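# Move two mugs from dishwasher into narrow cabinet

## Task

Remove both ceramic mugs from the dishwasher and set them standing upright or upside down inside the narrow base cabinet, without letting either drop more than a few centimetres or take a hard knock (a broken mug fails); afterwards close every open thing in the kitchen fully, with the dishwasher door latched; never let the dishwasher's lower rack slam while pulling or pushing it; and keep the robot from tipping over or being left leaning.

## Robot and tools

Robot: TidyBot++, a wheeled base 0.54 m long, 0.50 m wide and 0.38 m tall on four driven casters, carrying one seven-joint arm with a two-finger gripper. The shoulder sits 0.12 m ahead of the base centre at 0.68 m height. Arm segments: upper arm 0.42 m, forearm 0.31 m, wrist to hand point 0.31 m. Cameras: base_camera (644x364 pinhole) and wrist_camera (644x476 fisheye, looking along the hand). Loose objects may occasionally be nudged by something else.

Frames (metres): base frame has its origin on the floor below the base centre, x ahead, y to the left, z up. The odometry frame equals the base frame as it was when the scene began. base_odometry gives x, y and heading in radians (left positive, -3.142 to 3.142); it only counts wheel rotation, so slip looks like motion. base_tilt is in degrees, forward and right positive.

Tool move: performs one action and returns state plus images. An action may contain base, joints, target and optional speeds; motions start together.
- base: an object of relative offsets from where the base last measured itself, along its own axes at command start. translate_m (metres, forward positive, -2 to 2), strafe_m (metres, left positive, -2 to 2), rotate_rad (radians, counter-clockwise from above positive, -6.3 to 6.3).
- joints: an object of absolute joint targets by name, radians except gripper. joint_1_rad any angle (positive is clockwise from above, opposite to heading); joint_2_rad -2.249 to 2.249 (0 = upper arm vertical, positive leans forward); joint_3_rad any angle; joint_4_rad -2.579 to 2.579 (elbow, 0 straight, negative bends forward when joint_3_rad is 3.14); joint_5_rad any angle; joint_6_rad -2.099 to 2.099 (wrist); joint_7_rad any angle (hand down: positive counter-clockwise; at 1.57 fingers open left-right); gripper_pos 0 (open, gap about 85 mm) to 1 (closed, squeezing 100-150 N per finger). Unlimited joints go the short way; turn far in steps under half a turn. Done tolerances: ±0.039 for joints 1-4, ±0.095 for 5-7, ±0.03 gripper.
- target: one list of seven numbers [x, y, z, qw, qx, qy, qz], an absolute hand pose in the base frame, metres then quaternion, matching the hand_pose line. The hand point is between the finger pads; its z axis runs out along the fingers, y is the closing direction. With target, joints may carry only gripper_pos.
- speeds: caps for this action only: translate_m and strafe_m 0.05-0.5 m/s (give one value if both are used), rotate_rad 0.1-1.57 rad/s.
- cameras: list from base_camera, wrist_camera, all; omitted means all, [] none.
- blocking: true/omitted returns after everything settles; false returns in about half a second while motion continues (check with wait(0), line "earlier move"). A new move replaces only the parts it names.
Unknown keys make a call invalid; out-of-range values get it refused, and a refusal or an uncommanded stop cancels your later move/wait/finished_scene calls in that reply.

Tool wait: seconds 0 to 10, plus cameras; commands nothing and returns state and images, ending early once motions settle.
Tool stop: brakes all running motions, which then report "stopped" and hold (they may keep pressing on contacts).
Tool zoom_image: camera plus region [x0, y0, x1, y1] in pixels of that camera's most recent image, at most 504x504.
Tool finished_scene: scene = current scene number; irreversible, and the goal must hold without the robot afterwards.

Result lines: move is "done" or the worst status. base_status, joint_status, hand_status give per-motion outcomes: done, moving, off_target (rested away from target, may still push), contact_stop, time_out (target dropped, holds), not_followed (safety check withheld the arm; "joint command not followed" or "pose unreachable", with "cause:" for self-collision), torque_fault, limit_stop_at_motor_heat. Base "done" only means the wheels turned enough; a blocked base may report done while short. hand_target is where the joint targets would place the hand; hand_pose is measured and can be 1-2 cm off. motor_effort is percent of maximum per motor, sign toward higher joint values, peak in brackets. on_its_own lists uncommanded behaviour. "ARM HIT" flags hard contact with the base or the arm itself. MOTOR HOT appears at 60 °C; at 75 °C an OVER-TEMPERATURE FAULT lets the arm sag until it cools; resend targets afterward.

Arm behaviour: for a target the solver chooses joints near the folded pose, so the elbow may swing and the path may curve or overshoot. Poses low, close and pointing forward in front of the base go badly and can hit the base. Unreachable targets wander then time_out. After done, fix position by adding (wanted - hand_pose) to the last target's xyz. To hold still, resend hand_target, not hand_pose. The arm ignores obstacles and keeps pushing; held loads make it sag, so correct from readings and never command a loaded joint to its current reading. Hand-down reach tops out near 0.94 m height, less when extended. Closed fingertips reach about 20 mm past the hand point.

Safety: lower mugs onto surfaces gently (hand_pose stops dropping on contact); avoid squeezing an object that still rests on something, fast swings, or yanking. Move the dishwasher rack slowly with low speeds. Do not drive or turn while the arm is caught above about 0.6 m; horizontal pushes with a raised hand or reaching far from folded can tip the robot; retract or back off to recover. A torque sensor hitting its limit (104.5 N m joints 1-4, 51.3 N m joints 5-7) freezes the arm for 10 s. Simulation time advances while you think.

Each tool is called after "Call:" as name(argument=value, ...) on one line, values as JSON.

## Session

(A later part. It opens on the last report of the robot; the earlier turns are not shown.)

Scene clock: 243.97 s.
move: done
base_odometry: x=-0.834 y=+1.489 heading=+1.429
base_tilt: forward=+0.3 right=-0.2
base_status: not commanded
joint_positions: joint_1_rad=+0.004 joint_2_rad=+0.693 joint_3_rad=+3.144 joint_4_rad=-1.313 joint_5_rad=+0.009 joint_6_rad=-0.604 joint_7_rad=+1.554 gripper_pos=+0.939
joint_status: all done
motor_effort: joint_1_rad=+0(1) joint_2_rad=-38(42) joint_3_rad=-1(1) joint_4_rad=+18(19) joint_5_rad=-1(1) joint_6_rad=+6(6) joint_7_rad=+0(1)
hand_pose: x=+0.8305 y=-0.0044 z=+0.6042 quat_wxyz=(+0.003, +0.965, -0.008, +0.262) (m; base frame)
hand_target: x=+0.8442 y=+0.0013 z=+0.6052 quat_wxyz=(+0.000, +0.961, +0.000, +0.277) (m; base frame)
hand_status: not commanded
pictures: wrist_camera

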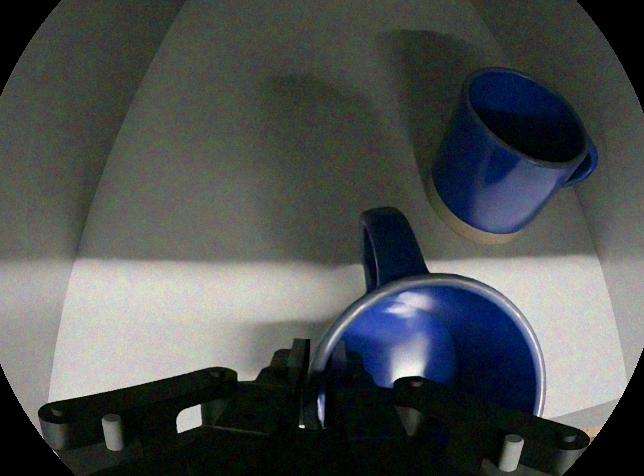

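Contact at 0.604. Release and retreat.

Call:
move(joints={"gripper_pos":0.88}, cameras=["wrist_camera"])

Call:
move(joints={"gripper_pos":0.6}, cameras=["wrist_camera"])

Call:
move(joints={"joint_2_rad":0.615,"joint_4_rad":-1.335,"joint_6_rad":-0.60}, cameras=["wrist_camera"])

Call:
move(joints={"joint_2_rad":0.54,"joint_4_rad":-1.385,"joint_6_rad":-0.63}, cameras=["wrist_camera"])

Call:
move(joints={"joint_2_rad":0.35,"joint_4_rad":-1.60,"joint_6_rad":-0.60,"gripper_pos":1}, cameras=[])

Call:
move(joints={"joint_2_rad":0.40,"joint_4_rad":-2.226,"joint_6_rad":0.70}, base={"strafe_m":-0.04}, cameras=[])

Call:
move(joints={"joint_2_rad":0.565,"joint_4_rad":-2.226,"joint_6_rad":0.70}, cameras=["wrist_camera"])

Scene clock: 247.60 s.
move: done
base_odometry: x=-0.834 y=+1.489 heading=+1.429
base_tilt: forward=+0.3 right=-0.2
base_status: not commanded
joint_positions: joint_1_rad=+0.004 joint_2_rad=+0.700 joint_3_rad=+3.144 joint_4_rad=-1.311 joint_5_rad=+0.009 joint_6_rad=-0.597 joint_7_rad=+1.554 gripper_pos=+0.880
joint_status: all done
motor_effort: joint_1_rad=+0(1) joint_2_rad=-39(40) joint_3_rad=-1(1) joint_4_rad=+17(18) joint_5_rad=-1(1) joint_6_rad=+4(6) joint_7_rad=+0(1)
hand_pose: x=+0.8329 y=-0.0044 z=+0.6020 quat_wxyz=(+0.003, +0.965, -0.008, +0.264) (m; base frame)
hand_target: x=+0.8442 y=+0.0013 z=+0.6052 quat_wxyz=(+0.000, +0.961, +0.000, +0.277) (m; base frame)
hand_status: not commanded
pictures: wrist_camera

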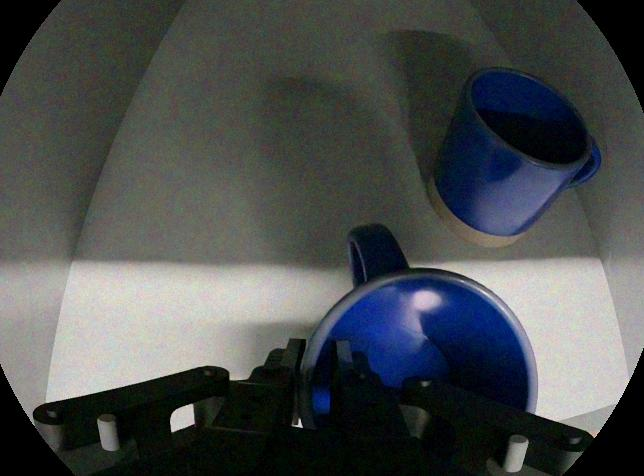

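Scene clock: 248.27 s.
move: done
base_odometry: x=-0.834 y=+1.489 heading=+1.429
base_tilt: forward=+0.3 right=-0.2
base_status: not commanded
joint_positions: joint_1_rad=+0.004 joint_2_rad=+0.701 joint_3_rad=+3.144 joint_4_rad=-1.311 joint_5_rad=+0.009 joint_6_rad=-0.597 joint_7_rad=+1.554 gripper_pos=+0.600
joint_status: all done
motor_effort: joint_1_rad=+0(1) joint_2_rad=-41(41) joint_3_rad=+0(1) joint_4_rad=+18(19) joint_5_rad=+0(1) joint_6_rad=+4(5) joint_7_rad=+0(1)
hand_pose: x=+0.8328 y=-0.0044 z=+0.6009 quat_wxyz=(+0.003, +0.965, -0.008, +0.263) (m; base frame)
hand_target: x=+0.8442 y=+0.0013 z=+0.6052 quat_wxyz=(+0.000, +0.961, +0.000, +0.277) (m; base frame)
hand_status: not commanded
pictures: wrist_camera

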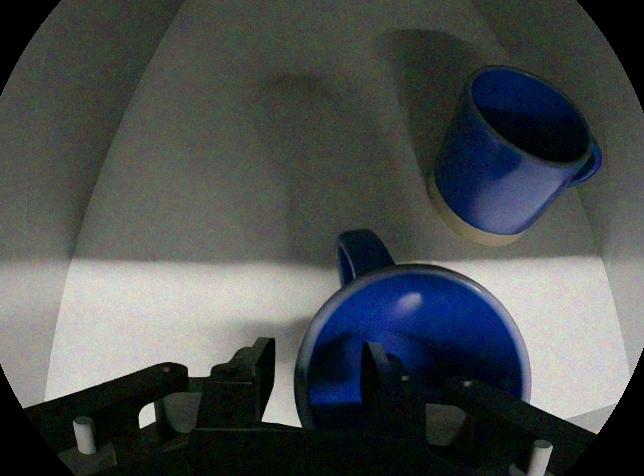

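Scene clock: 249.27 s.
move: done
base_odometry: x=-0.834 y=+1.489 heading=+1.429
base_tilt: forward=+0.3 right=-0.2
base_status: not commanded
joint_positions: joint_1_rad=+0.004 joint_2_rad=+0.651 joint_3_rad=+3.144 joint_4_rad=-1.321 joint_5_rad=+0.009 joint_6_rad=-0.597 joint_7_rad=+1.554 gripper_pos=+0.600
joint_status: all done
motor_effort: joint_1_rad=+0(0) joint_2_rad=-39(43) joint_3_rad=+0(1) joint_4_rad=+18(20) joint_5_rad=-1(1) joint_6_rad=+5(5) joint_7_rad=+0(1)
hand_pose: x=+0.8319 y=-0.0044 z=+0.6319 quat_wxyz=(+0.003, +0.959, -0.008, +0.282) (m; base frame)
hand_target: x=+0.8274 y=+0.0013 z=+0.6507 quat_wxyz=(+0.000, +0.957, +0.000, +0.292) (m; base frame)
hand_status: not commanded
pictures: wrist_camera

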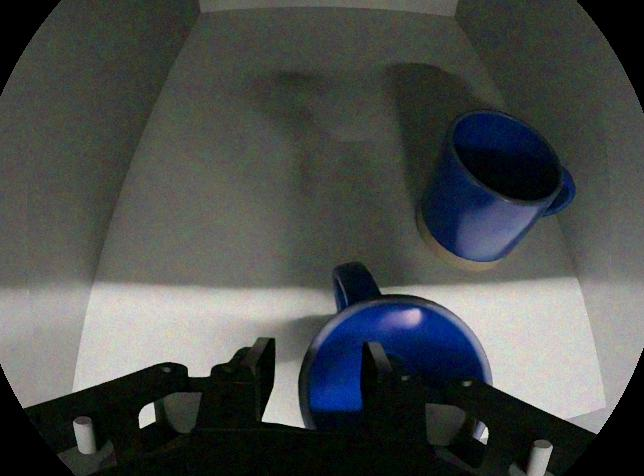

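Scene clock: 250.20 s.
move: done
base_odometry: x=-0.834 y=+1.489 heading=+1.429
base_tilt: forward=+0.3 right=-0.2
base_status: not commanded
joint_positions: joint_1_rad=+0.004 joint_2_rad=+0.578 joint_3_rad=+3.144 joint_4_rad=-1.369 joint_5_rad=+0.009 joint_6_rad=-0.603 joint_7_rad=+1.554 gripper_pos=+0.600
joint_status: all done
motor_effort: joint_1_rad=+0(1) joint_2_rad=-38(42) joint_3_rad=+0(1) joint_4_rad=+19(20) joint_5_rad=+0(1) joint_6_rad=+5(6) joint_7_rad=+0(1)
hand_pose: x=+0.8149 y=-0.0043 z=+0.6606 quat_wxyz=(+0.002, +0.956, -0.008, +0.292) (m; base frame)
hand_target: x=+0.8025 y=+0.0013 z=+0.6744 quat_wxyz=(+0.000, +0.957, +0.000, +0.289) (m; base frame)
hand_status: not commanded
pictures: wrist_camera

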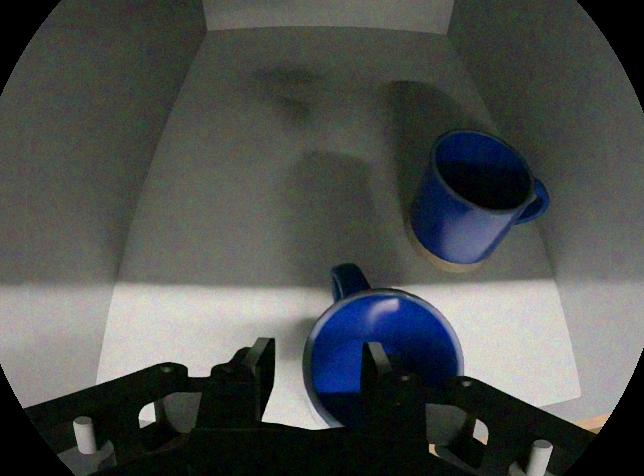

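Scene clock: 251.43 s.
move: done
base_odometry: x=-0.834 y=+1.489 heading=+1.429
base_tilt: forward=+0.3 right=-0.2
base_status: not commanded
joint_positions: joint_1_rad=+0.004 joint_2_rad=+0.384 joint_3_rad=+3.144 joint_4_rad=-1.579 joint_5_rad=+0.009 joint_6_rad=-0.603 joint_7_rad=+1.554 gripper_pos=+0.999
joint_status: all done
motor_effort: joint_1_rad=+0(1) joint_2_rad=-31(39) joint_3_rad=+0(1) joint_4_rad=+19(21) joint_5_rad=-1(1) joint_6_rad=+5(6) joint_7_rad=+0(1)
hand_pose: x=+0.7367 y=-0.0040 z=+0.6910 quat_wxyz=(+0.002, +0.959, -0.008, +0.284) (m; base frame)
hand_target: x=+0.7289 y=+0.0013 z=+0.7023 quat_wxyz=(+0.000, +0.957, +0.000, +0.292) (m; base frame)
hand_status: not commanded
pictures: none
No camera images: "cameras" was empty.

Scene clock: 253.80 s.
move: done
base_odometry: x=-0.795 y=+1.483 heading=+1.429
base_tilt: forward=+0.3 right=-0.2
base_status: done
joint_positions: joint_1_rad=+0.005 joint_2_rad=+0.384 joint_3_rad=+3.144 joint_4_rad=-2.205 joint_5_rad=+0.009 joint_6_rad=+0.659 joint_7_rad=+1.554 gripper_pos=+0.999
joint_status: all done
motor_effort: joint_1_rad=+0(3) joint_2_rad=-27(32) joint_3_rad=+0(2) joint_4_rad=+15(19) joint_5_rad=-1(1) joint_6_rad=+9(9) joint_7_rad=+0(1)
hand_pose: x=+0.7329 y=-0.0011 z=+0.6946 quat_wxyz=(-0.003, +0.822, -0.005, +0.569) (m; base frame)
hand_target: x=+0.7297 y=+0.0013 z=+0.6876 quat_wxyz=(+0.000, +0.821, +0.000, +0.571) (m; base frame)
hand_status: not commanded
pictures: none
No camera images: "cameras" was empty.

Scene clock: 254.90 s.
move: done
base_odometry: x=-0.795 y=+1.483 heading=+1.429
base_tilt: forward=+0.3 right=-0.2
base_status: not commanded
joint_positions: joint_1_rad=+0.005 joint_2_rad=+0.565 joint_3_rad=+3.144 joint_4_rad=-2.209 joint_5_rad=+0.009 joint_6_rad=+0.666 joint_7_rad=+1.554 gripper_pos=+0.999
joint_status: all done
motor_effort: joint_1_rad=+0(0) joint_2_rad=-29(32) joint_3_rad=+0(1) joint_4_rad=+10(14) joint_5_rad=-1(1) joint_6_rad=+7(10) joint_7_rad=+0(1)
hand_pose: x=+0.7246 y=-0.0011 z=+0.5846 quat_wxyz=(-0.003, +0.869, -0.006, +0.494) (m; base frame)
hand_target: x=+0.7224 y=+0.0013 z=+0.5872 quat_wxyz=(+0.000, +0.865, +0.000, +0.501) (m; base frame)
hand_status: not commanded
pictures: wrist_camera

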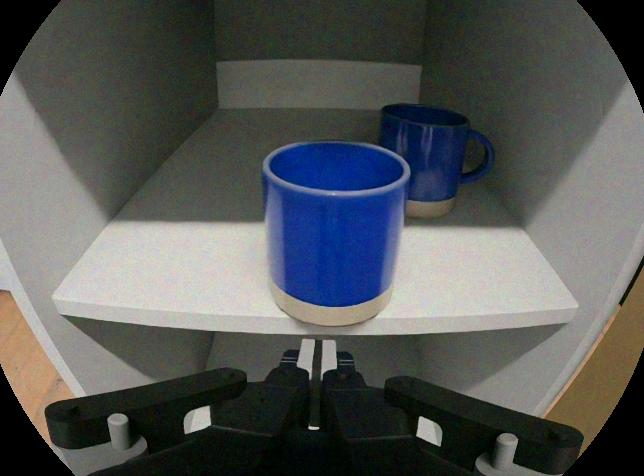

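Call:
move(base={"strafe_m":-0.016}, cameras=[])

Call:
move(joints={"joint_2_rad":0.65,"joint_4_rad":-2.01,"joint_6_rad":0.585}, cameras=["wrist_camera"])

Call:
move(joints={"joint_2_rad":0.685,"joint_4_rad":-1.92,"joint_6_rad":0.53}, cameras=["wrist_camera"])

Call:
move(joints={"joint_2_rad":0.715,"joint_4_rad":-1.84,"joint_6_rad":0.48}, cameras=["wrist_camera"])

Scene clock: 258.47 s.
move: done
base_odometry: x=-0.779 y=+1.481 heading=+1.429
base_tilt: forward=+0.3 right=-0.2
base_status: done
joint_positions: joint_1_rad=+0.006 joint_2_rad=+0.565 joint_3_rad=+3.144 joint_4_rad=-2.209 joint_5_rad=+0.009 joint_6_rad=+0.666 joint_7_rad=+1.554 gripper_pos=+0.999
joint_status: not commanded
motor_effort: joint_1_rad=+0(4) joint_2_rad=-29(30) joint_3_rad=+0(3) joint_4_rad=+11(11) joint_5_rad=-1(1) joint_6_rad=+8(8) joint_7_rad=+0(1)
hand_pose: x=+0.7246 y=-0.0020 z=+0.5845 quat_wxyz=(-0.002, +0.869, -0.006, +0.494) (m; base frame)
hand_target: x=+0.7224 y=+0.0013 z=+0.5872 quat_wxyz=(+0.000, +0.865, +0.000, +0.501) (m; base frame)
hand_status: not commanded
pictures: none
No camera images: "cameras" was empty.

Scene clock: 259.67 s.
move: done
base_odometry: x=-0.779 y=+1.481 heading=+1.429
base_tilt: forward=+0.3 right=-0.2
base_status: not commanded
joint_positions: joint_1_rad=+0.006 joint_2_rad=+0.637 joint_3_rad=+3.144 joint_4_rad=-2.034 joint_5_rad=+0.009 joint_6_rad=+0.623 joint_7_rad=+1.554 gripper_pos=+0.999
joint_status: all done
motor_effort: joint_1_rad=+0(1) joint_2_rad=-34(34) joint_3_rad=+0(1) joint_4_rad=+13(14) joint_5_rad=-1(1) joint_6_rad=+8(9) joint_7_rad=-1(1)
hand_pose: x=+0.7884 y=-0.0025 z=+0.5968 quat_wxyz=(-0.002, +0.854, -0.006, +0.520) (m; base frame)
hand_target: x=+0.7918 y=+0.0013 z=+0.5878 quat_wxyz=(+0.000, +0.861, +0.000, +0.508) (m; base frame)
hand_status: not commanded
pictures: wrist_camera

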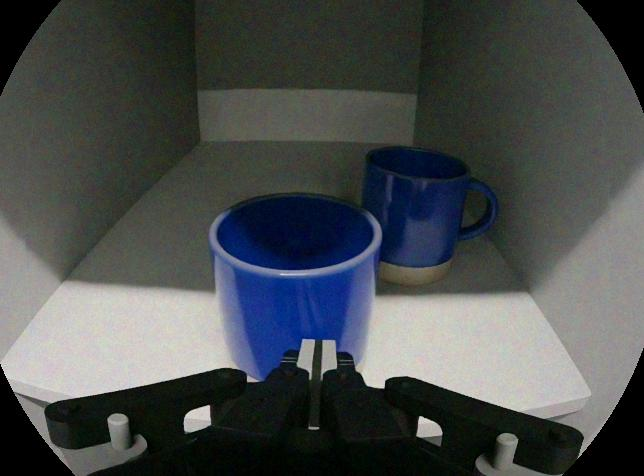

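Scene clock: 260.53 s.
move: done
base_odometry: x=-0.779 y=+1.481 heading=+1.429
base_tilt: forward=+0.3 right=-0.2
base_status: not commanded
joint_positions: joint_1_rad=+0.006 joint_2_rad=+0.674 joint_3_rad=+3.144 joint_4_rad=-1.942 joint_5_rad=+0.009 joint_6_rad=+0.570 joint_7_rad=+1.554 gripper_pos=+0.999
joint_status: all done
motor_effort: joint_1_rad=+0(1) joint_2_rad=-35(36) joint_3_rad=-1(1) joint_4_rad=+14(15) joint_5_rad=-1(1) joint_6_rad=+8(9) joint_7_rad=+0(1)
hand_pose: x=+0.8162 y=-0.0028 z=+0.5962 quat_wxyz=(-0.002, +0.854, -0.006, +0.521) (m; base frame)
hand_target: x=+0.8185 y=+0.0013 z=+0.5871 quat_wxyz=(+0.000, +0.861, +0.000, +0.508) (m; base frame)
hand_status: not commanded
pictures: wrist_camera

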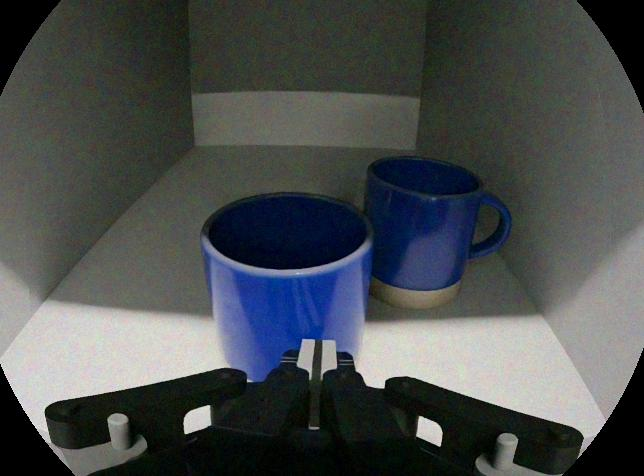

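Scene clock: 261.40 s.
move: done
base_odometry: x=-0.779 y=+1.481 heading=+1.429
base_tilt: forward=+0.3 right=-0.2
base_status: not commanded
joint_positions: joint_1_rad=+0.006 joint_2_rad=+0.705 joint_3_rad=+3.144 joint_4_rad=-1.862 joint_5_rad=+0.009 joint_6_rad=+0.519 joint_7_rad=+1.554 gripper_pos=+0.999
joint_status: all done
motor_effort: joint_1_rad=+0(1) joint_2_rad=-37(38) joint_3_rad=-1(1) joint_4_rad=+14(16) joint_5_rad=-1(1) joint_6_rad=+8(9) joint_7_rad=+0(1)
hand_pose: x=+0.8392 y=-0.0031 z=+0.5956 quat_wxyz=(-0.002, +0.854, -0.006, +0.520) (m; base frame)
hand_target: x=+0.8414 y=+0.0013 z=+0.5873 quat_wxyz=(+0.000, +0.861, +0.000, +0.508) (m; base frame)
hand_status: not commanded
pictures: wrist_camera

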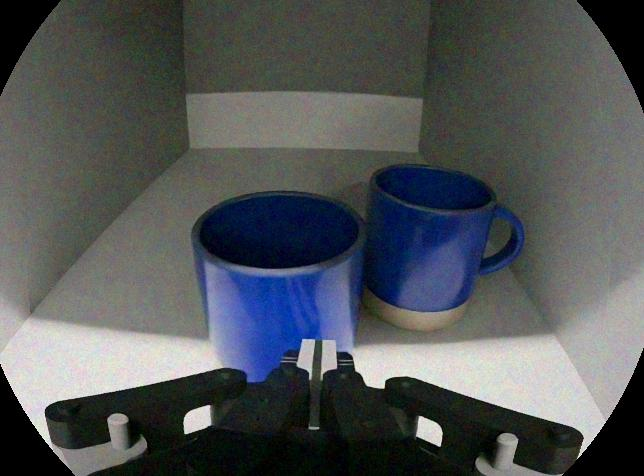

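Call:
move(joints={"joint_2_rad":0.635,"joint_4_rad":-1.90,"joint_6_rad":0.53}, cameras=[])

Call:
move(joints={"joint_2_rad":0.50,"joint_4_rad":-2.22,"joint_6_rad":0.70}, cameras=["wrist_camera"])

Call:
move(base={"translate_m":-0.45}, cameras=[])

Call:
move(base={"strafe_m":-0.53}, joints={"joint_1_rad":0.0,"joint_2_rad":0.177,"joint_4_rad":-1.9,"joint_6_rad":-0.3})

Scene clock: 266.13 s.
move: done
base_odometry: x=-0.779 y=+1.481 heading=+1.429
base_tilt: forward=+0.3 right=-0.2
base_status: not commanded
joint_positions: joint_1_rad=+0.006 joint_2_rad=+0.672 joint_3_rad=+3.144 joint_4_rad=-1.887 joint_5_rad=+0.009 joint_6_rad=+0.519 joint_7_rad=+1.554 gripper_pos=+0.999
joint_status: all done
motor_effort: joint_1_rad=+0(1) joint_2_rad=-36(39) joint_3_rad=+0(1) joint_4_rad=+15(15) joint_5_rad=-1(1) joint_6_rad=+8(9) joint_7_rad=+0(1)
hand_pose: x=+0.8317 y=-0.0031 z=+0.6080 quat_wxyz=(-0.002, +0.852, -0.006, +0.524) (m; base frame)
hand_target: x=+0.8302 y=+0.0013 z=+0.6313 quat_wxyz=(+0.000, +0.843, +0.000, +0.538) (m; base frame)
hand_status: not commanded
pictures: none
No camera images: "cameras" was empty.

Scene clock: 267.57 s.
move: off_target
base_odometry: x=-0.779 y=+1.481 heading=+1.429
base_tilt: forward=+0.3 right=-0.2
base_status: not commanded
joint_positions: joint_1_rad=+0.006 joint_2_rad=+0.541 joint_3_rad=+3.144 joint_4_rad=-2.199 joint_5_rad=+0.009 joint_6_rad=+0.659 joint_7_rad=+1.554 gripper_pos=+0.999
joint_status: joint_2_rad off_target (ended at +0.542, target +0.500); the others done
motor_effort: joint_1_rad=+0(1) joint_2_rad=-29(37) joint_3_rad=+0(1) joint_4_rad=+11(15) joint_5_rad=-1(1) joint_6_rad=+8(9) joint_7_rad=+0(1)
hand_pose: x=+0.7301 y=-0.0020 z=+0.6008 quat_wxyz=(-0.002, +0.863, -0.006, +0.506) (m; base frame)
hand_target: x=+0.7298 y=+0.0013 z=+0.6291 quat_wxyz=(+0.000, +0.847, +0.000, +0.532) (m; base frame)
hand_status: not commanded
pictures: wrist_camera

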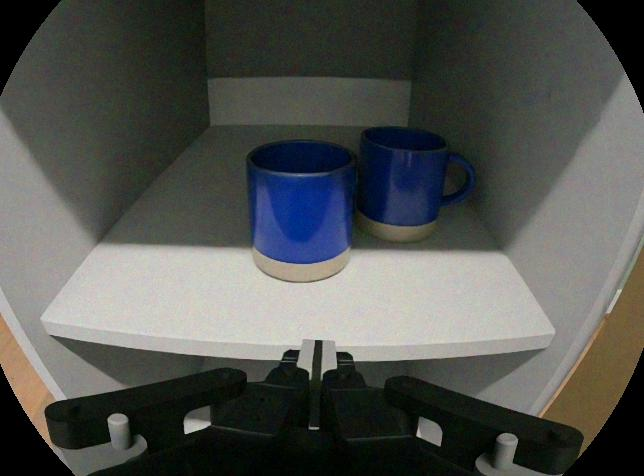

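Scene clock: 269.83 s.
move: done
base_odometry: x=-0.842 y=+1.035 heading=+1.430
base_tilt: forward=+0.2 right=-0.2
base_status: done
joint_positions: joint_1_rad=+0.006 joint_2_rad=+0.535 joint_3_rad=+3.144 joint_4_rad=-2.208 joint_5_rad=+0.009 joint_6_rad=+0.664 joint_7_rad=+1.554 gripper_pos=+0.999
joint_status: not commanded
motor_effort: joint_1_rad=+0(1) joint_2_rad=-29(31) joint_3_rad=+0(1) joint_4_rad=+11(13) joint_5_rad=-1(1) joint_6_rad=+8(8) joint_7_rad=+0(1)
hand_pose: x=+0.7276 y=-0.0020 z=+0.6025 quat_wxyz=(-0.002, +0.862, -0.006, +0.507) (m; base frame)
hand_target: x=+0.7298 y=+0.0013 z=+0.6291 quat_wxyz=(+0.000, +0.847, +0.000, +0.532) (m; base frame)
hand_status: not commanded
pictures: none
No camera images: "cameras" was empty.

Scene clock: 272.27 s.
move: done
base_odometry: x=-0.317 y=+0.960 heading=+1.429
base_tilt: forward=+0.3 right=-0.2
base_status: done
joint_positions: joint_1_rad=+0.006 joint_2_rad=+0.207 joint_3_rad=+3.144 joint_4_rad=-1.921 joint_5_rad=+0.009 joint_6_rad=-0.259 joint_7_rad=+1.554 gripper_pos=+0.999
joint_status: all done
motor_effort: joint_1_rad=+0(3) joint_2_rad=-24(31) joint_3_rad=+0(2) joint_4_rad=+19(19) joint_5_rad=-1(1) joint_6_rad=+6(9) joint_7_rad=-1(1)
hand_pose: x=+0.6853 y=-0.0041 z=+0.7003 quat_wxyz=(+0.001, +0.930, -0.008, +0.368) (m; base frame)
hand_target: x=+0.6835 y=+0.0013 z=+0.7189 quat_wxyz=(+0.000, +0.928, +0.000, +0.373) (m; base frame)
hand_status: not commanded
pictures: base_camera, wrist_camera

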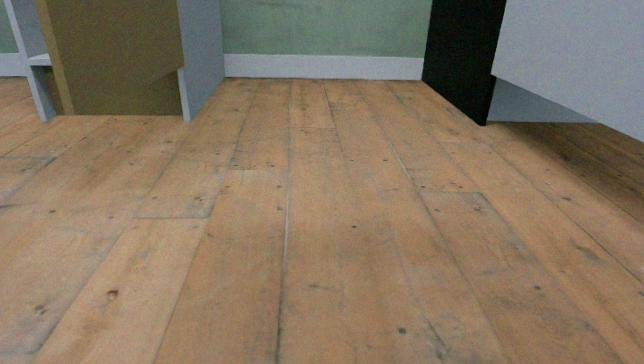

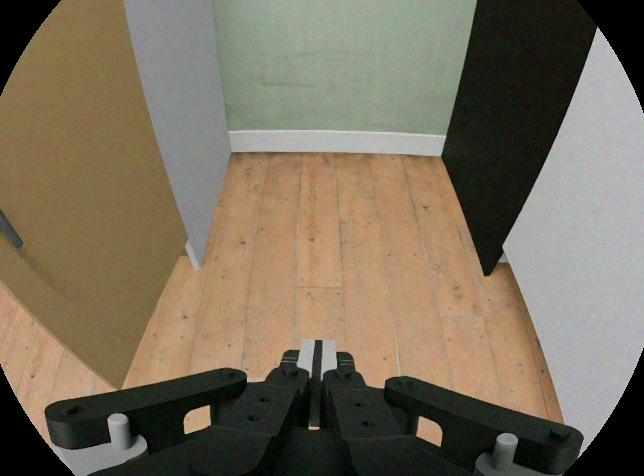

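Call:
move(joints={"joint_1_rad":0,"joint_2_rad":1.11,"joint_3_rad":3.14,"joint_4_rad":-1.886,"joint_5_rad":0,"joint_6_rad":1.0,"joint_7_rad":1.57,"gripper_pos":1})

Scene clock: 284.30 s.
move: done
base_odometry: x=-0.317 y=+0.960 heading=+1.429
base_tilt: forward=+0.3 right=-0.2
base_status: not commanded
joint_positions: joint_1_rad=+0.006 joint_2_rad=+1.105 joint_3_rad=+3.144 joint_4_rad=-1.909 joint_5_rad=+0.009 joint_6_rad=+0.959 joint_7_rad=+1.554 gripper_pos=+0.999
joint_status: all done
motor_effort: joint_1_rad=+0(1) joint_2_rad=-39(41) joint_3_rad=-1(1) joint_4_rad=+7(19) joint_5_rad=-1(2) joint_6_rad=+8(8) joint_7_rad=+0(1)
hand_pose: x=+0.8104 y=-0.0018 z=+0.4138 quat_wxyz=(-0.003, +0.856, -0.006, +0.517) (m; base frame)
hand_target: x=+0.8251 y=+0.0022 z=+0.4295 quat_wxyz=(-0.001, +0.840, +0.000, +0.542) (m; base frame)
hand_status: not commanded
pictures: base_camera, wrist_camera

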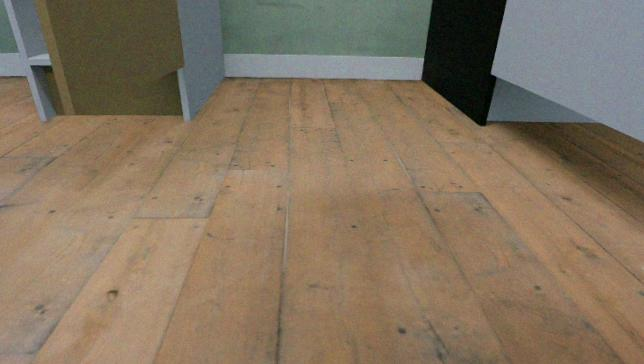

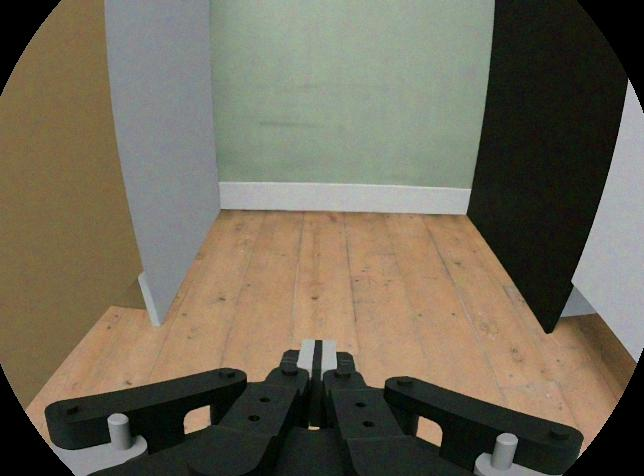

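Call:
move(base={"translate_m":0.09,"strafe_m":0.2}, speeds={"strafe_m":0.2})

Call:
move(base={"translate_m":0.015,"strafe_m":0.25}, speeds={"strafe_m":0.12})

Scene clock: 287.33 s.
move: done
base_odometry: x=-0.503 y=+1.078 heading=+1.429
base_tilt: forward=+0.3 right=-0.2
base_status: done
joint_positions: joint_1_rad=+0.003 joint_2_rad=+1.106 joint_3_rad=+3.144 joint_4_rad=-1.906 joint_5_rad=+0.009 joint_6_rad=+0.963 joint_7_rad=+1.554 gripper_pos=+0.999
joint_status: not commanded
motor_effort: joint_1_rad=+0(4) joint_2_rad=-39(39) joint_3_rad=-1(3) joint_4_rad=+6(8) joint_5_rad=-1(1) joint_6_rad=+8(8) joint_7_rad=-1(1)
hand_pose: x=+0.8122 y=+0.0006 z=+0.4155 quat_wxyz=(-0.004, +0.854, -0.004, +0.520) (m; base frame)
hand_target: x=+0.8251 y=+0.0022 z=+0.4295 quat_wxyz=(-0.001, +0.840, +0.000, +0.542) (m; base frame)
hand_status: not commanded
pictures: base_camera, wrist_camera

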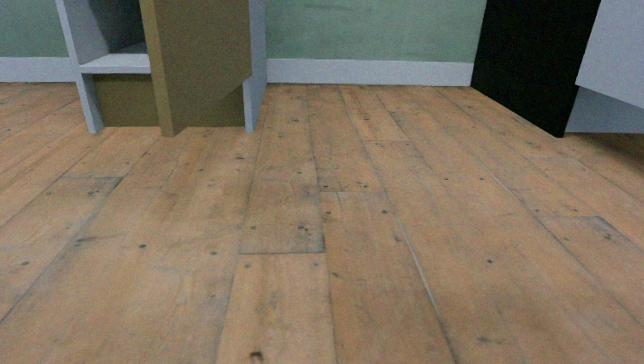

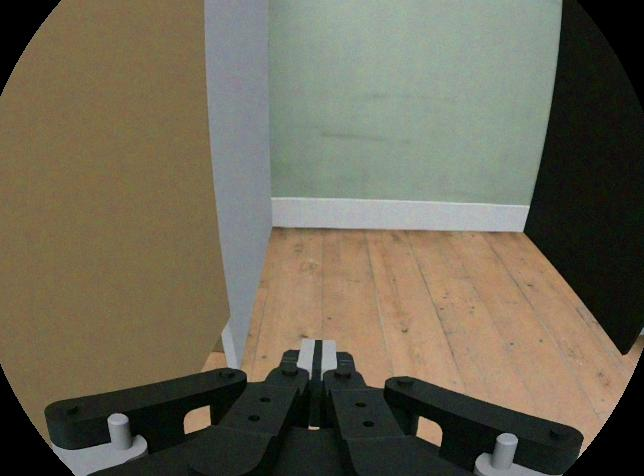

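Scene clock: 290.03 s.
move: done
base_odometry: x=-0.748 y=+1.128 heading=+1.429
base_tilt: forward=+0.3 right=-0.2
base_status: done
joint_positions: joint_1_rad=+0.001 joint_2_rad=+1.106 joint_3_rad=+3.144 joint_4_rad=-1.906 joint_5_rad=+0.008 joint_6_rad=+0.963 joint_7_rad=+1.554 gripper_pos=+0.999
joint_status: not commanded
motor_effort: joint_1_rad=+0(6) joint_2_rad=-39(39) joint_3_rad=-1(5) joint_4_rad=+7(8) joint_5_rad=-1(1) joint_6_rad=+8(9) joint_7_rad=+0(1)
hand_pose: x=+0.8123 y=+0.0010 z=+0.4155 quat_wxyz=(-0.004, +0.854, -0.004, +0.520) (m; base frame)
hand_target: x=+0.8251 y=+0.0022 z=+0.4295 quat_wxyz=(-0.001, +0.840, +0.000, +0.542) (m; base frame)
hand_status: not commanded
pictures: base_camera, wrist_camera

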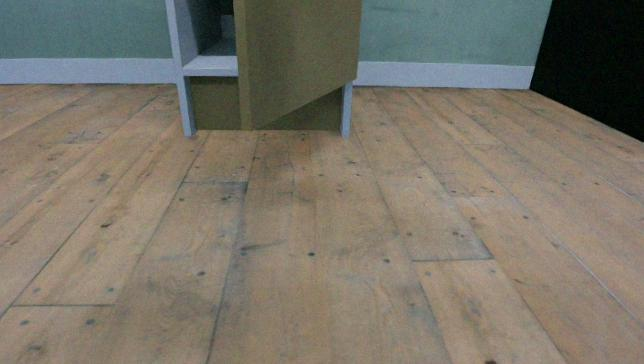

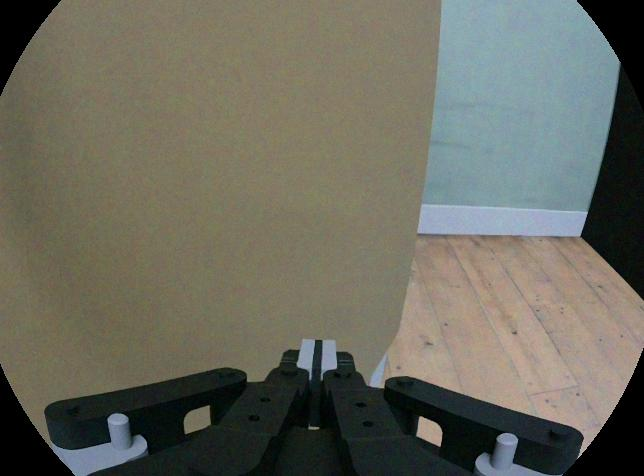

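Working as before.

Call:
move(base={"translate_m":0.08,"strafe_m":0.11}, speeds={"strafe_m":0.12})

Call:
move(base={"translate_m":0.12,"strafe_m":0.09}, speeds={"translate_m":0.12})

Call:
move(base={"translate_m":0.05}, speeds={"translate_m":0.1})

Scene clock: 292.63 s.
move: done
base_odometry: x=-0.846 y=+1.223 heading=+1.429
base_tilt: forward=+0.3 right=-0.2
base_status: done
joint_positions: joint_1_rad=+0.000 joint_2_rad=+1.107 joint_3_rad=+3.145 joint_4_rad=-1.903 joint_5_rad=+0.008 joint_6_rad=+0.965 joint_7_rad=+1.554 gripper_pos=+0.999
joint_status: not commanded
motor_effort: joint_1_rad=+0(5) joint_2_rad=-39(40) joint_3_rad=+0(4) joint_4_rad=+7(9) joint_5_rad=-1(1) joint_6_rad=+8(9) joint_7_rad=+0(1)
hand_pose: x=+0.8136 y=+0.0018 z=+0.4161 quat_wxyz=(-0.005, +0.853, -0.003, +0.521) (m; base frame)
hand_target: x=+0.8251 y=+0.0022 z=+0.4295 quat_wxyz=(-0.001, +0.840, +0.000, +0.542) (m; base frame)
hand_status: not commanded
pictures: base_camera, wrist_camera

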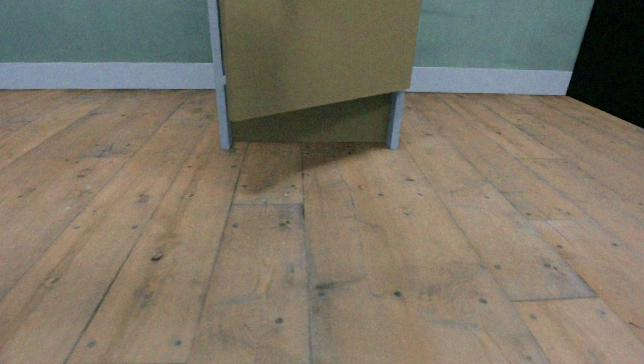

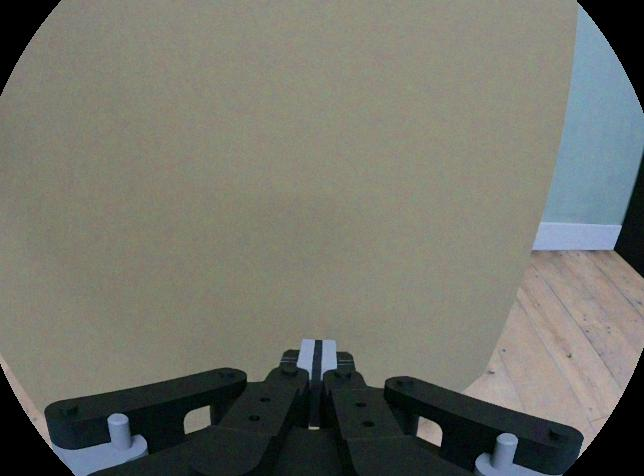

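Scene clock: 294.47 s.
move: done
base_odometry: x=-0.918 y=+1.354 heading=+1.430
base_tilt: forward=+0.3 right=-0.2
base_status: done
joint_positions: joint_1_rad=+0.000 joint_2_rad=+1.108 joint_3_rad=+3.145 joint_4_rad=-1.900 joint_5_rad=+0.008 joint_6_rad=+0.966 joint_7_rad=+1.554 gripper_pos=+0.999
joint_status: not commanded
motor_effort: joint_1_rad=-1(7) joint_2_rad=-39(41) joint_3_rad=-1(5) joint_4_rad=+6(11) joint_5_rad=-1(2) joint_6_rad=+8(9) joint_7_rad=+0(1)
hand_pose: x=+0.8147 y=+0.0015 z=+0.4165 quat_wxyz=(-0.004, +0.853, -0.004, +0.522) (m; base frame)
hand_target: x=+0.8251 y=+0.0022 z=+0.4295 quat_wxyz=(-0.001, +0.840, +0.000, +0.542) (m; base frame)
hand_status: not commanded
pictures: base_camera, wrist_camera

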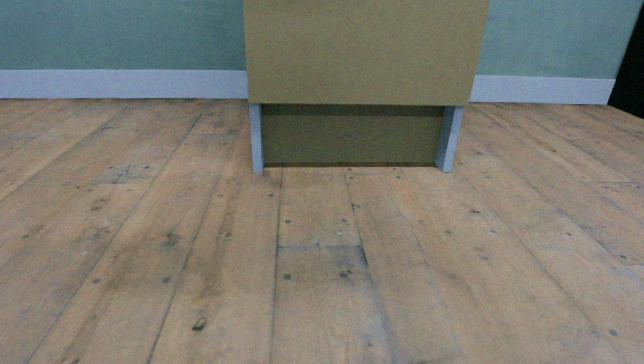

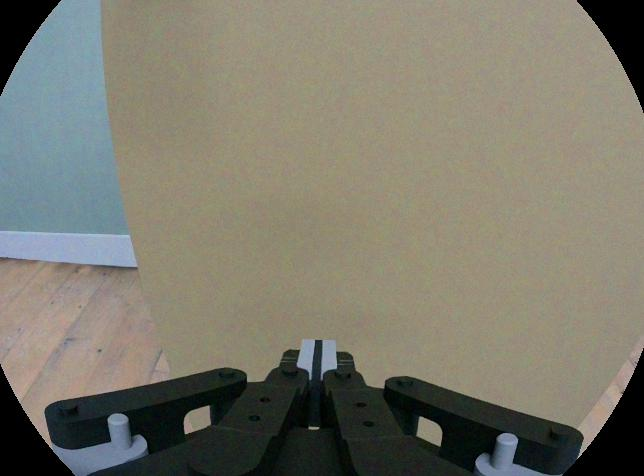

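Scene clock: 295.53 s.
move: done
base_odometry: x=-0.911 y=+1.404 heading=+1.430
base_tilt: forward=+0.3 right=-0.2
base_status: done
joint_positions: joint_1_rad=+0.000 joint_2_rad=+1.109 joint_3_rad=+3.145 joint_4_rad=-1.899 joint_5_rad=+0.008 joint_6_rad=+0.967 joint_7_rad=+1.554 gripper_pos=+0.999
joint_status: not commanded
motor_effort: joint_1_rad=+0(1) joint_2_rad=-39(40) joint_3_rad=-1(1) joint_4_rad=+7(8) joint_5_rad=-1(1) joint_6_rad=+8(9) joint_7_rad=+0(1)
hand_pose: x=+0.8152 y=+0.0015 z=+0.4169 quat_wxyz=(-0.004, +0.852, -0.004, +0.523) (m; base frame)
hand_target: x=+0.8251 y=+0.0022 z=+0.4295 quat_wxyz=(-0.001, +0.840, +0.000, +0.542) (m; base frame)
hand_status: not commanded
pictures: base_camera, wrist_camera

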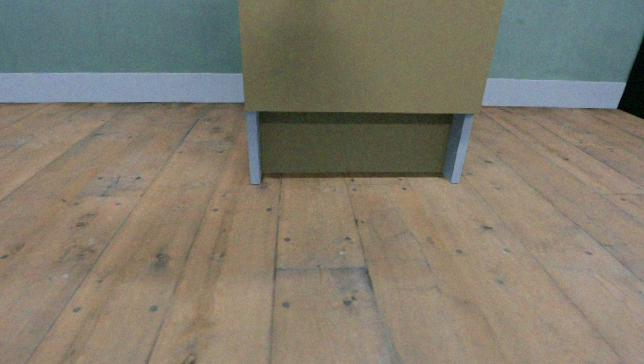

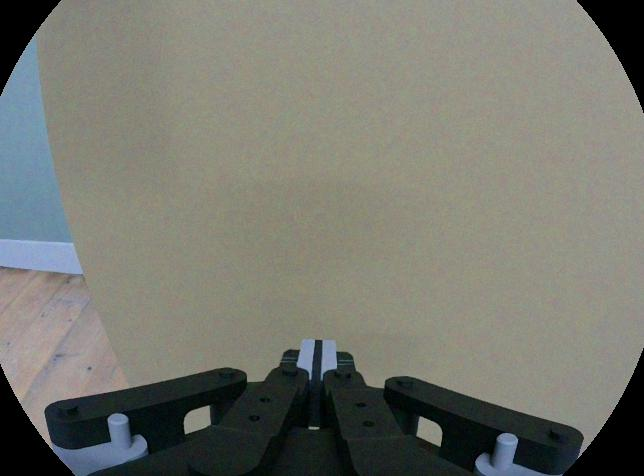

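Appears closed but not pressed yet. Keep going slowly.

Call:
move(base={"translate_m":0.05}, speeds={"translate_m":0.08})

Scene clock: 297.07 s.
move: done
base_odometry: x=-0.904 y=+1.453 heading=+1.430
base_tilt: forward=+0.3 right=-0.2
base_status: done
joint_positions: joint_1_rad=+0.000 joint_2_rad=+1.143 joint_3_rad=+3.145 joint_4_rad=-1.958 joint_5_rad=+0.008 joint_6_rad=+0.966 joint_7_rad=+1.554 gripper_pos=+0.999
joint_status: not commanded
motor_effort: joint_1_rad=+0(1) joint_2_rad=-45(46) joint_3_rad=-1(1) joint_4_rad=+21(23) joint_5_rad=-1(1) joint_6_rad=+14(15) joint_7_rad=+0(1)
hand_pose: x=+0.7776 y=+0.0015 z=+0.3756 quat_wxyz=(-0.004, +0.876, -0.004, +0.482) (m; base frame)
hand_target: x=+0.8251 y=+0.0022 z=+0.4295 quat_wxyz=(-0.001, +0.840, +0.000, +0.542) (m; base frame)
hand_status: not commanded
pictures: base_camera, wrist_camera

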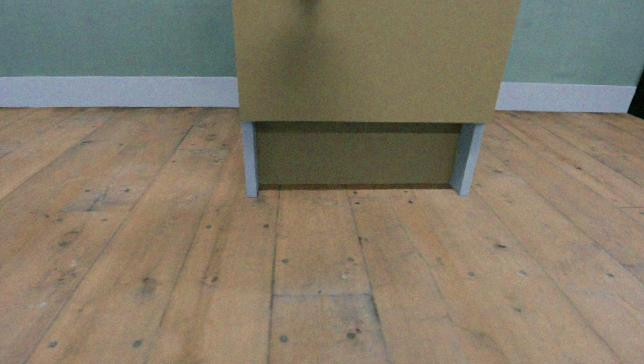

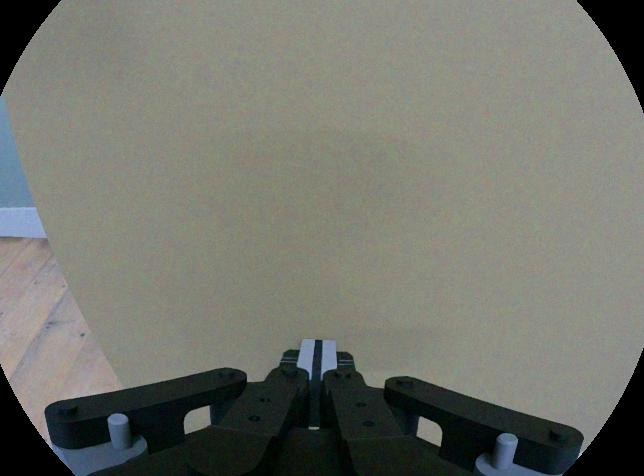

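Pressed. Back off.

Call:
move(base={"translate_m":-0.5}, cameras=[])

Call:
move(joints={"joint_1_rad":0,"joint_2_rad":-0.366,"joint_3_rad":3.14,"joint_4_rad":-2.1,"joint_5_rad":0,"joint_6_rad":-0.25,"joint_7_rad":1.57})

Scene clock: 300.40 s.
move: done
base_odometry: x=-0.975 y=+0.958 heading=+1.430
base_tilt: forward=+0.3 right=-0.2
base_status: done
joint_positions: joint_1_rad=+0.000 joint_2_rad=+1.132 joint_3_rad=+3.145 joint_4_rad=-1.887 joint_5_rad=+0.008 joint_6_rad=+0.989 joint_7_rad=+1.554 gripper_pos=+0.999
joint_status: not commanded
motor_effort: joint_1_rad=+0(3) joint_2_rad=-39(46) joint_3_rad=-1(2) joint_4_rad=+7(19) joint_5_rad=-1(1) joint_6_rad=+8(14) joint_7_rad=+0(1)
hand_pose: x=+0.8173 y=+0.0015 z=+0.4103 quat_wxyz=(-0.005, +0.850, -0.004, +0.527) (m; base frame)
hand_target: x=+0.8251 y=+0.0022 z=+0.4295 quat_wxyz=(-0.001, +0.840, +0.000, +0.542) (m; base frame)
hand_status: not commanded
pictures: none
No camera images: "cameras" was empty.

Scene clock: 303.43 s.
move: done
base_odometry: x=-0.975 y=+0.958 heading=+1.430
base_tilt: forward=+0.2 right=-0.2
base_status: not commanded
joint_positions: joint_1_rad=+0.000 joint_2_rad=-0.339 joint_3_rad=+3.145 joint_4_rad=-2.079 joint_5_rad=+0.008 joint_6_rad=-0.209 joint_7_rad=+1.554 gripper_pos=+0.999
joint_status: all done
motor_effort: joint_1_rad=+0(1) joint_2_rad=-8(42) joint_3_rad=+0(2) joint_4_rad=+23(23) joint_5_rad=-1(2) joint_6_rad=+8(9) joint_7_rad=+0(2)
hand_pose: x=+0.5783 y=-0.0009 z=+0.9112 quat_wxyz=(-0.001, +0.827, -0.006, +0.562) (m; base frame)
hand_target: x=+0.5637 y=+0.0021 z=+0.8986 quat_wxyz=(+0.000, +0.837, +0.000, +0.547) (m; base frame)
hand_status: not commanded
pictures: base_camera, wrist_camera

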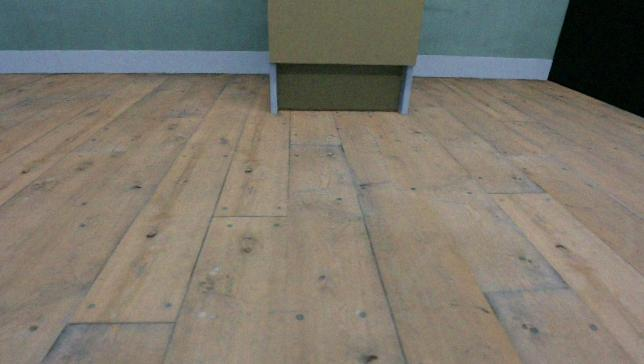

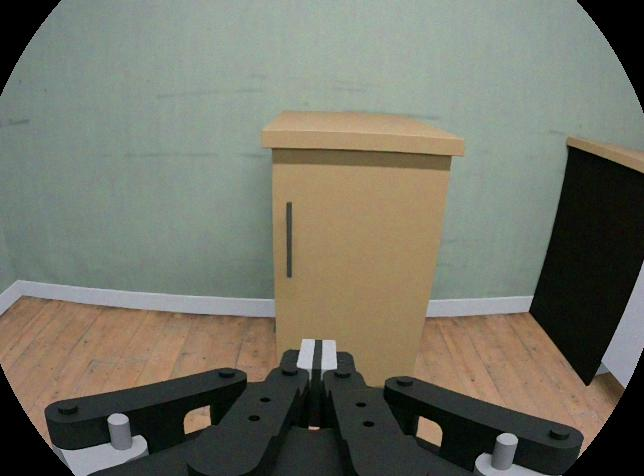

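Call:
move(base={"translate_m":0.1,"strafe_m":-0.3,"rotate_rad":1.586})

Scene clock: 307.73 s.
move: done
base_odometry: x=-0.664 y=+1.015 heading=+3.016
base_tilt: forward=+0.2 right=-0.2
base_status: done
joint_positions: joint_1_rad=+0.000 joint_2_rad=-0.339 joint_3_rad=+3.145 joint_4_rad=-2.079 joint_5_rad=+0.008 joint_6_rad=-0.211 joint_7_rad=+1.554 gripper_pos=+0.999
joint_status: not commanded
motor_effort: joint_1_rad=+0(1) joint_2_rad=-8(10) joint_3_rad=+0(2) joint_4_rad=+23(23) joint_5_rad=-1(1) joint_6_rad=+8(9) joint_7_rad=+0(1)
hand_pose: x=+0.5779 y=-0.0009 z=+0.9102 quat_wxyz=(-0.001, +0.828, -0.006, +0.561) (m; base frame)
hand_target: x=+0.5637 y=+0.0021 z=+0.8986 quat_wxyz=(+0.000, +0.837, +0.000, +0.547) (m; base frame)
hand_status: not commanded
pictures: base_camera, wrist_camera

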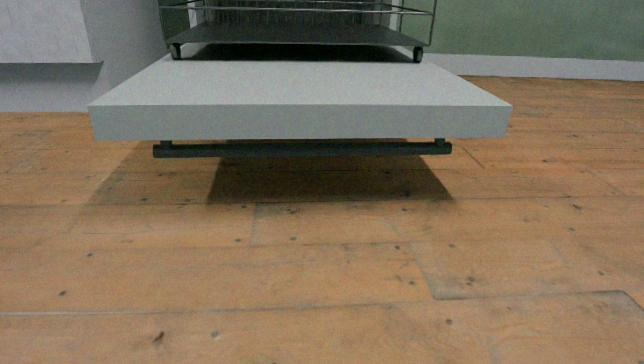

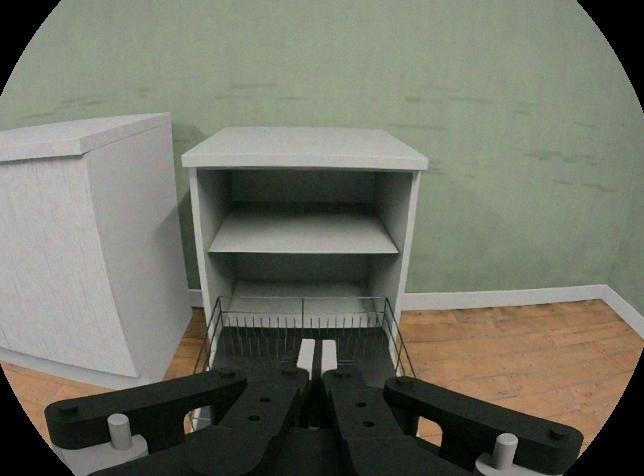

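Call:
move(base={"strafe_m":0.035,"rotate_rad":0.014}, joints={"joint_1_rad":0,"joint_2_rad":1.24,"joint_4_rad":-1.09,"joint_6_rad":-0.62})

Scene clock: 312.97 s.
move: done
base_odometry: x=-0.668 y=+0.980 heading=+3.030
base_tilt: forward=+0.3 right=-0.2
base_status: done
joint_positions: joint_1_rad=+0.000 joint_2_rad=+1.243 joint_3_rad=+3.145 joint_4_rad=-1.113 joint_5_rad=+0.008 joint_6_rad=-0.579 joint_7_rad=+1.554 gripper_pos=+0.999
joint_status: all done
motor_effort: joint_1_rad=+0(2) joint_2_rad=-47(49) joint_3_rad=+0(4) joint_4_rad=+13(24) joint_5_rad=-1(1) joint_6_rad=+2(9) joint_7_rad=+0(1)
hand_pose: x=+0.8032 y=-0.0021 z=+0.2901 quat_wxyz=(+0.003, +0.995, -0.006, +0.103) (m; base frame)
hand_target: x=+0.8043 y=+0.0023 z=+0.2965 quat_wxyz=(-0.001, +0.995, +0.000, +0.096) (m; base frame)
hand_status: not commanded
pictures: base_camera, wrist_camera

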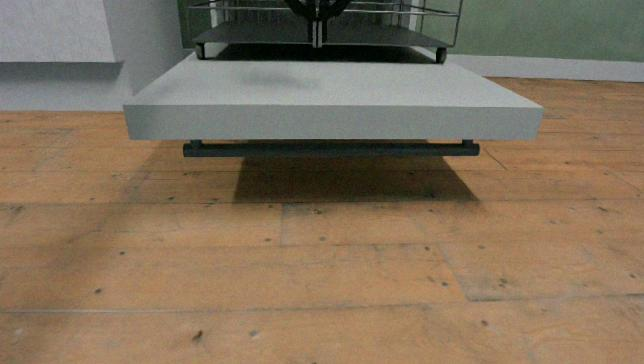

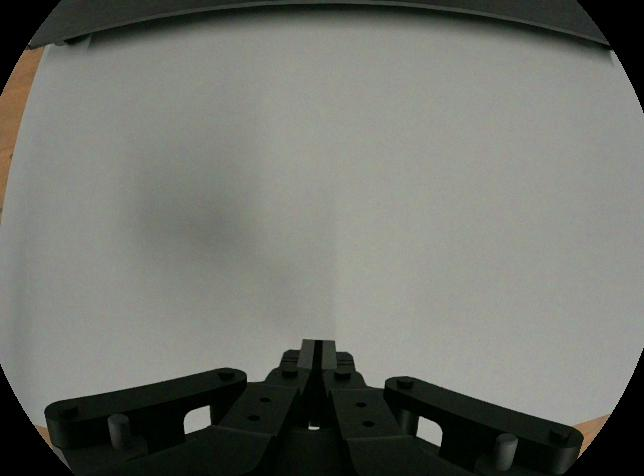

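Call:
move(base={"translate_m":0.24}, speeds={"translate_m":0.12})

Call:
move(base={"translate_m":0.13}, speeds={"translate_m":0.06})

Scene clock: 316.67 s.
move: done
base_odometry: x=-0.907 y=+1.007 heading=+3.030
base_tilt: forward=+0.3 right=-0.2
base_status: done
joint_positions: joint_1_rad=+0.000 joint_2_rad=+1.245 joint_3_rad=+3.145 joint_4_rad=-1.105 joint_5_rad=+0.008 joint_6_rad=-0.597 joint_7_rad=+1.554 gripper_pos=+0.999
joint_status: not commanded
motor_effort: joint_1_rad=+0(2) joint_2_rad=-47(49) joint_3_rad=-1(1) joint_4_rad=+13(19) joint_5_rad=-1(1) joint_6_rad=+2(7) joint_7_rad=-1(1)
hand_pose: x=+0.8016 y=-0.0021 z=+0.2902 quat_wxyz=(+0.003, +0.995, -0.006, +0.097) (m; base frame)
hand_target: x=+0.8043 y=+0.0023 z=+0.2965 quat_wxyz=(-0.001, +0.995, +0.000, +0.096) (m; base frame)
hand_status: not commanded
pictures: base_camera, wrist_camera

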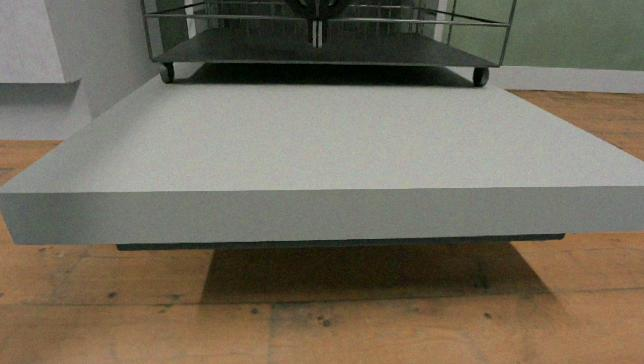

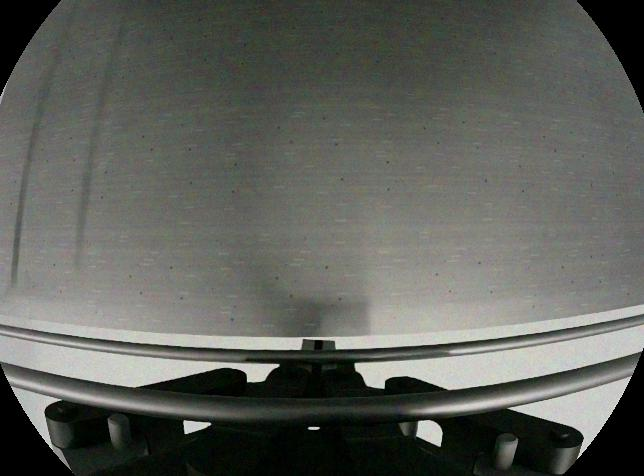

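Scene clock: 319.33 s.
move: done
base_odometry: x=-1.036 y=+1.021 heading=+3.031
base_tilt: forward=+0.3 right=-0.2
base_status: done
joint_positions: joint_1_rad=+0.000 joint_2_rad=+1.246 joint_3_rad=+3.145 joint_4_rad=-1.104 joint_5_rad=+0.008 joint_6_rad=-0.604 joint_7_rad=+1.554 gripper_pos=+0.999
joint_status: not commanded
motor_effort: joint_1_rad=+0(1) joint_2_rad=-47(49) joint_3_rad=-1(1) joint_4_rad=+13(17) joint_5_rad=-1(1) joint_6_rad=+2(5) joint_7_rad=+0(1)
hand_pose: x=+0.7997 y=-0.0021 z=+0.2897 quat_wxyz=(+0.003, +0.996, -0.006, +0.094) (m; base frame)
hand_target: x=+0.8043 y=+0.0023 z=+0.2965 quat_wxyz=(-0.001, +0.995, +0.000, +0.096) (m; base frame)
hand_status: not commanded
pictures: base_camera, wrist_camera

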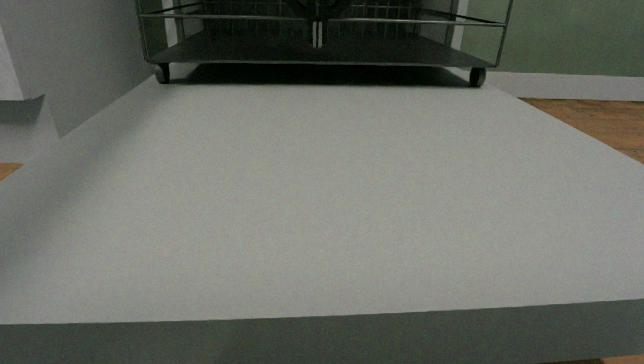

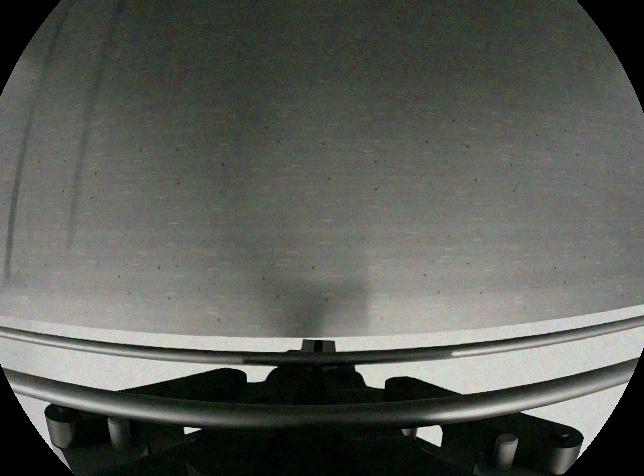

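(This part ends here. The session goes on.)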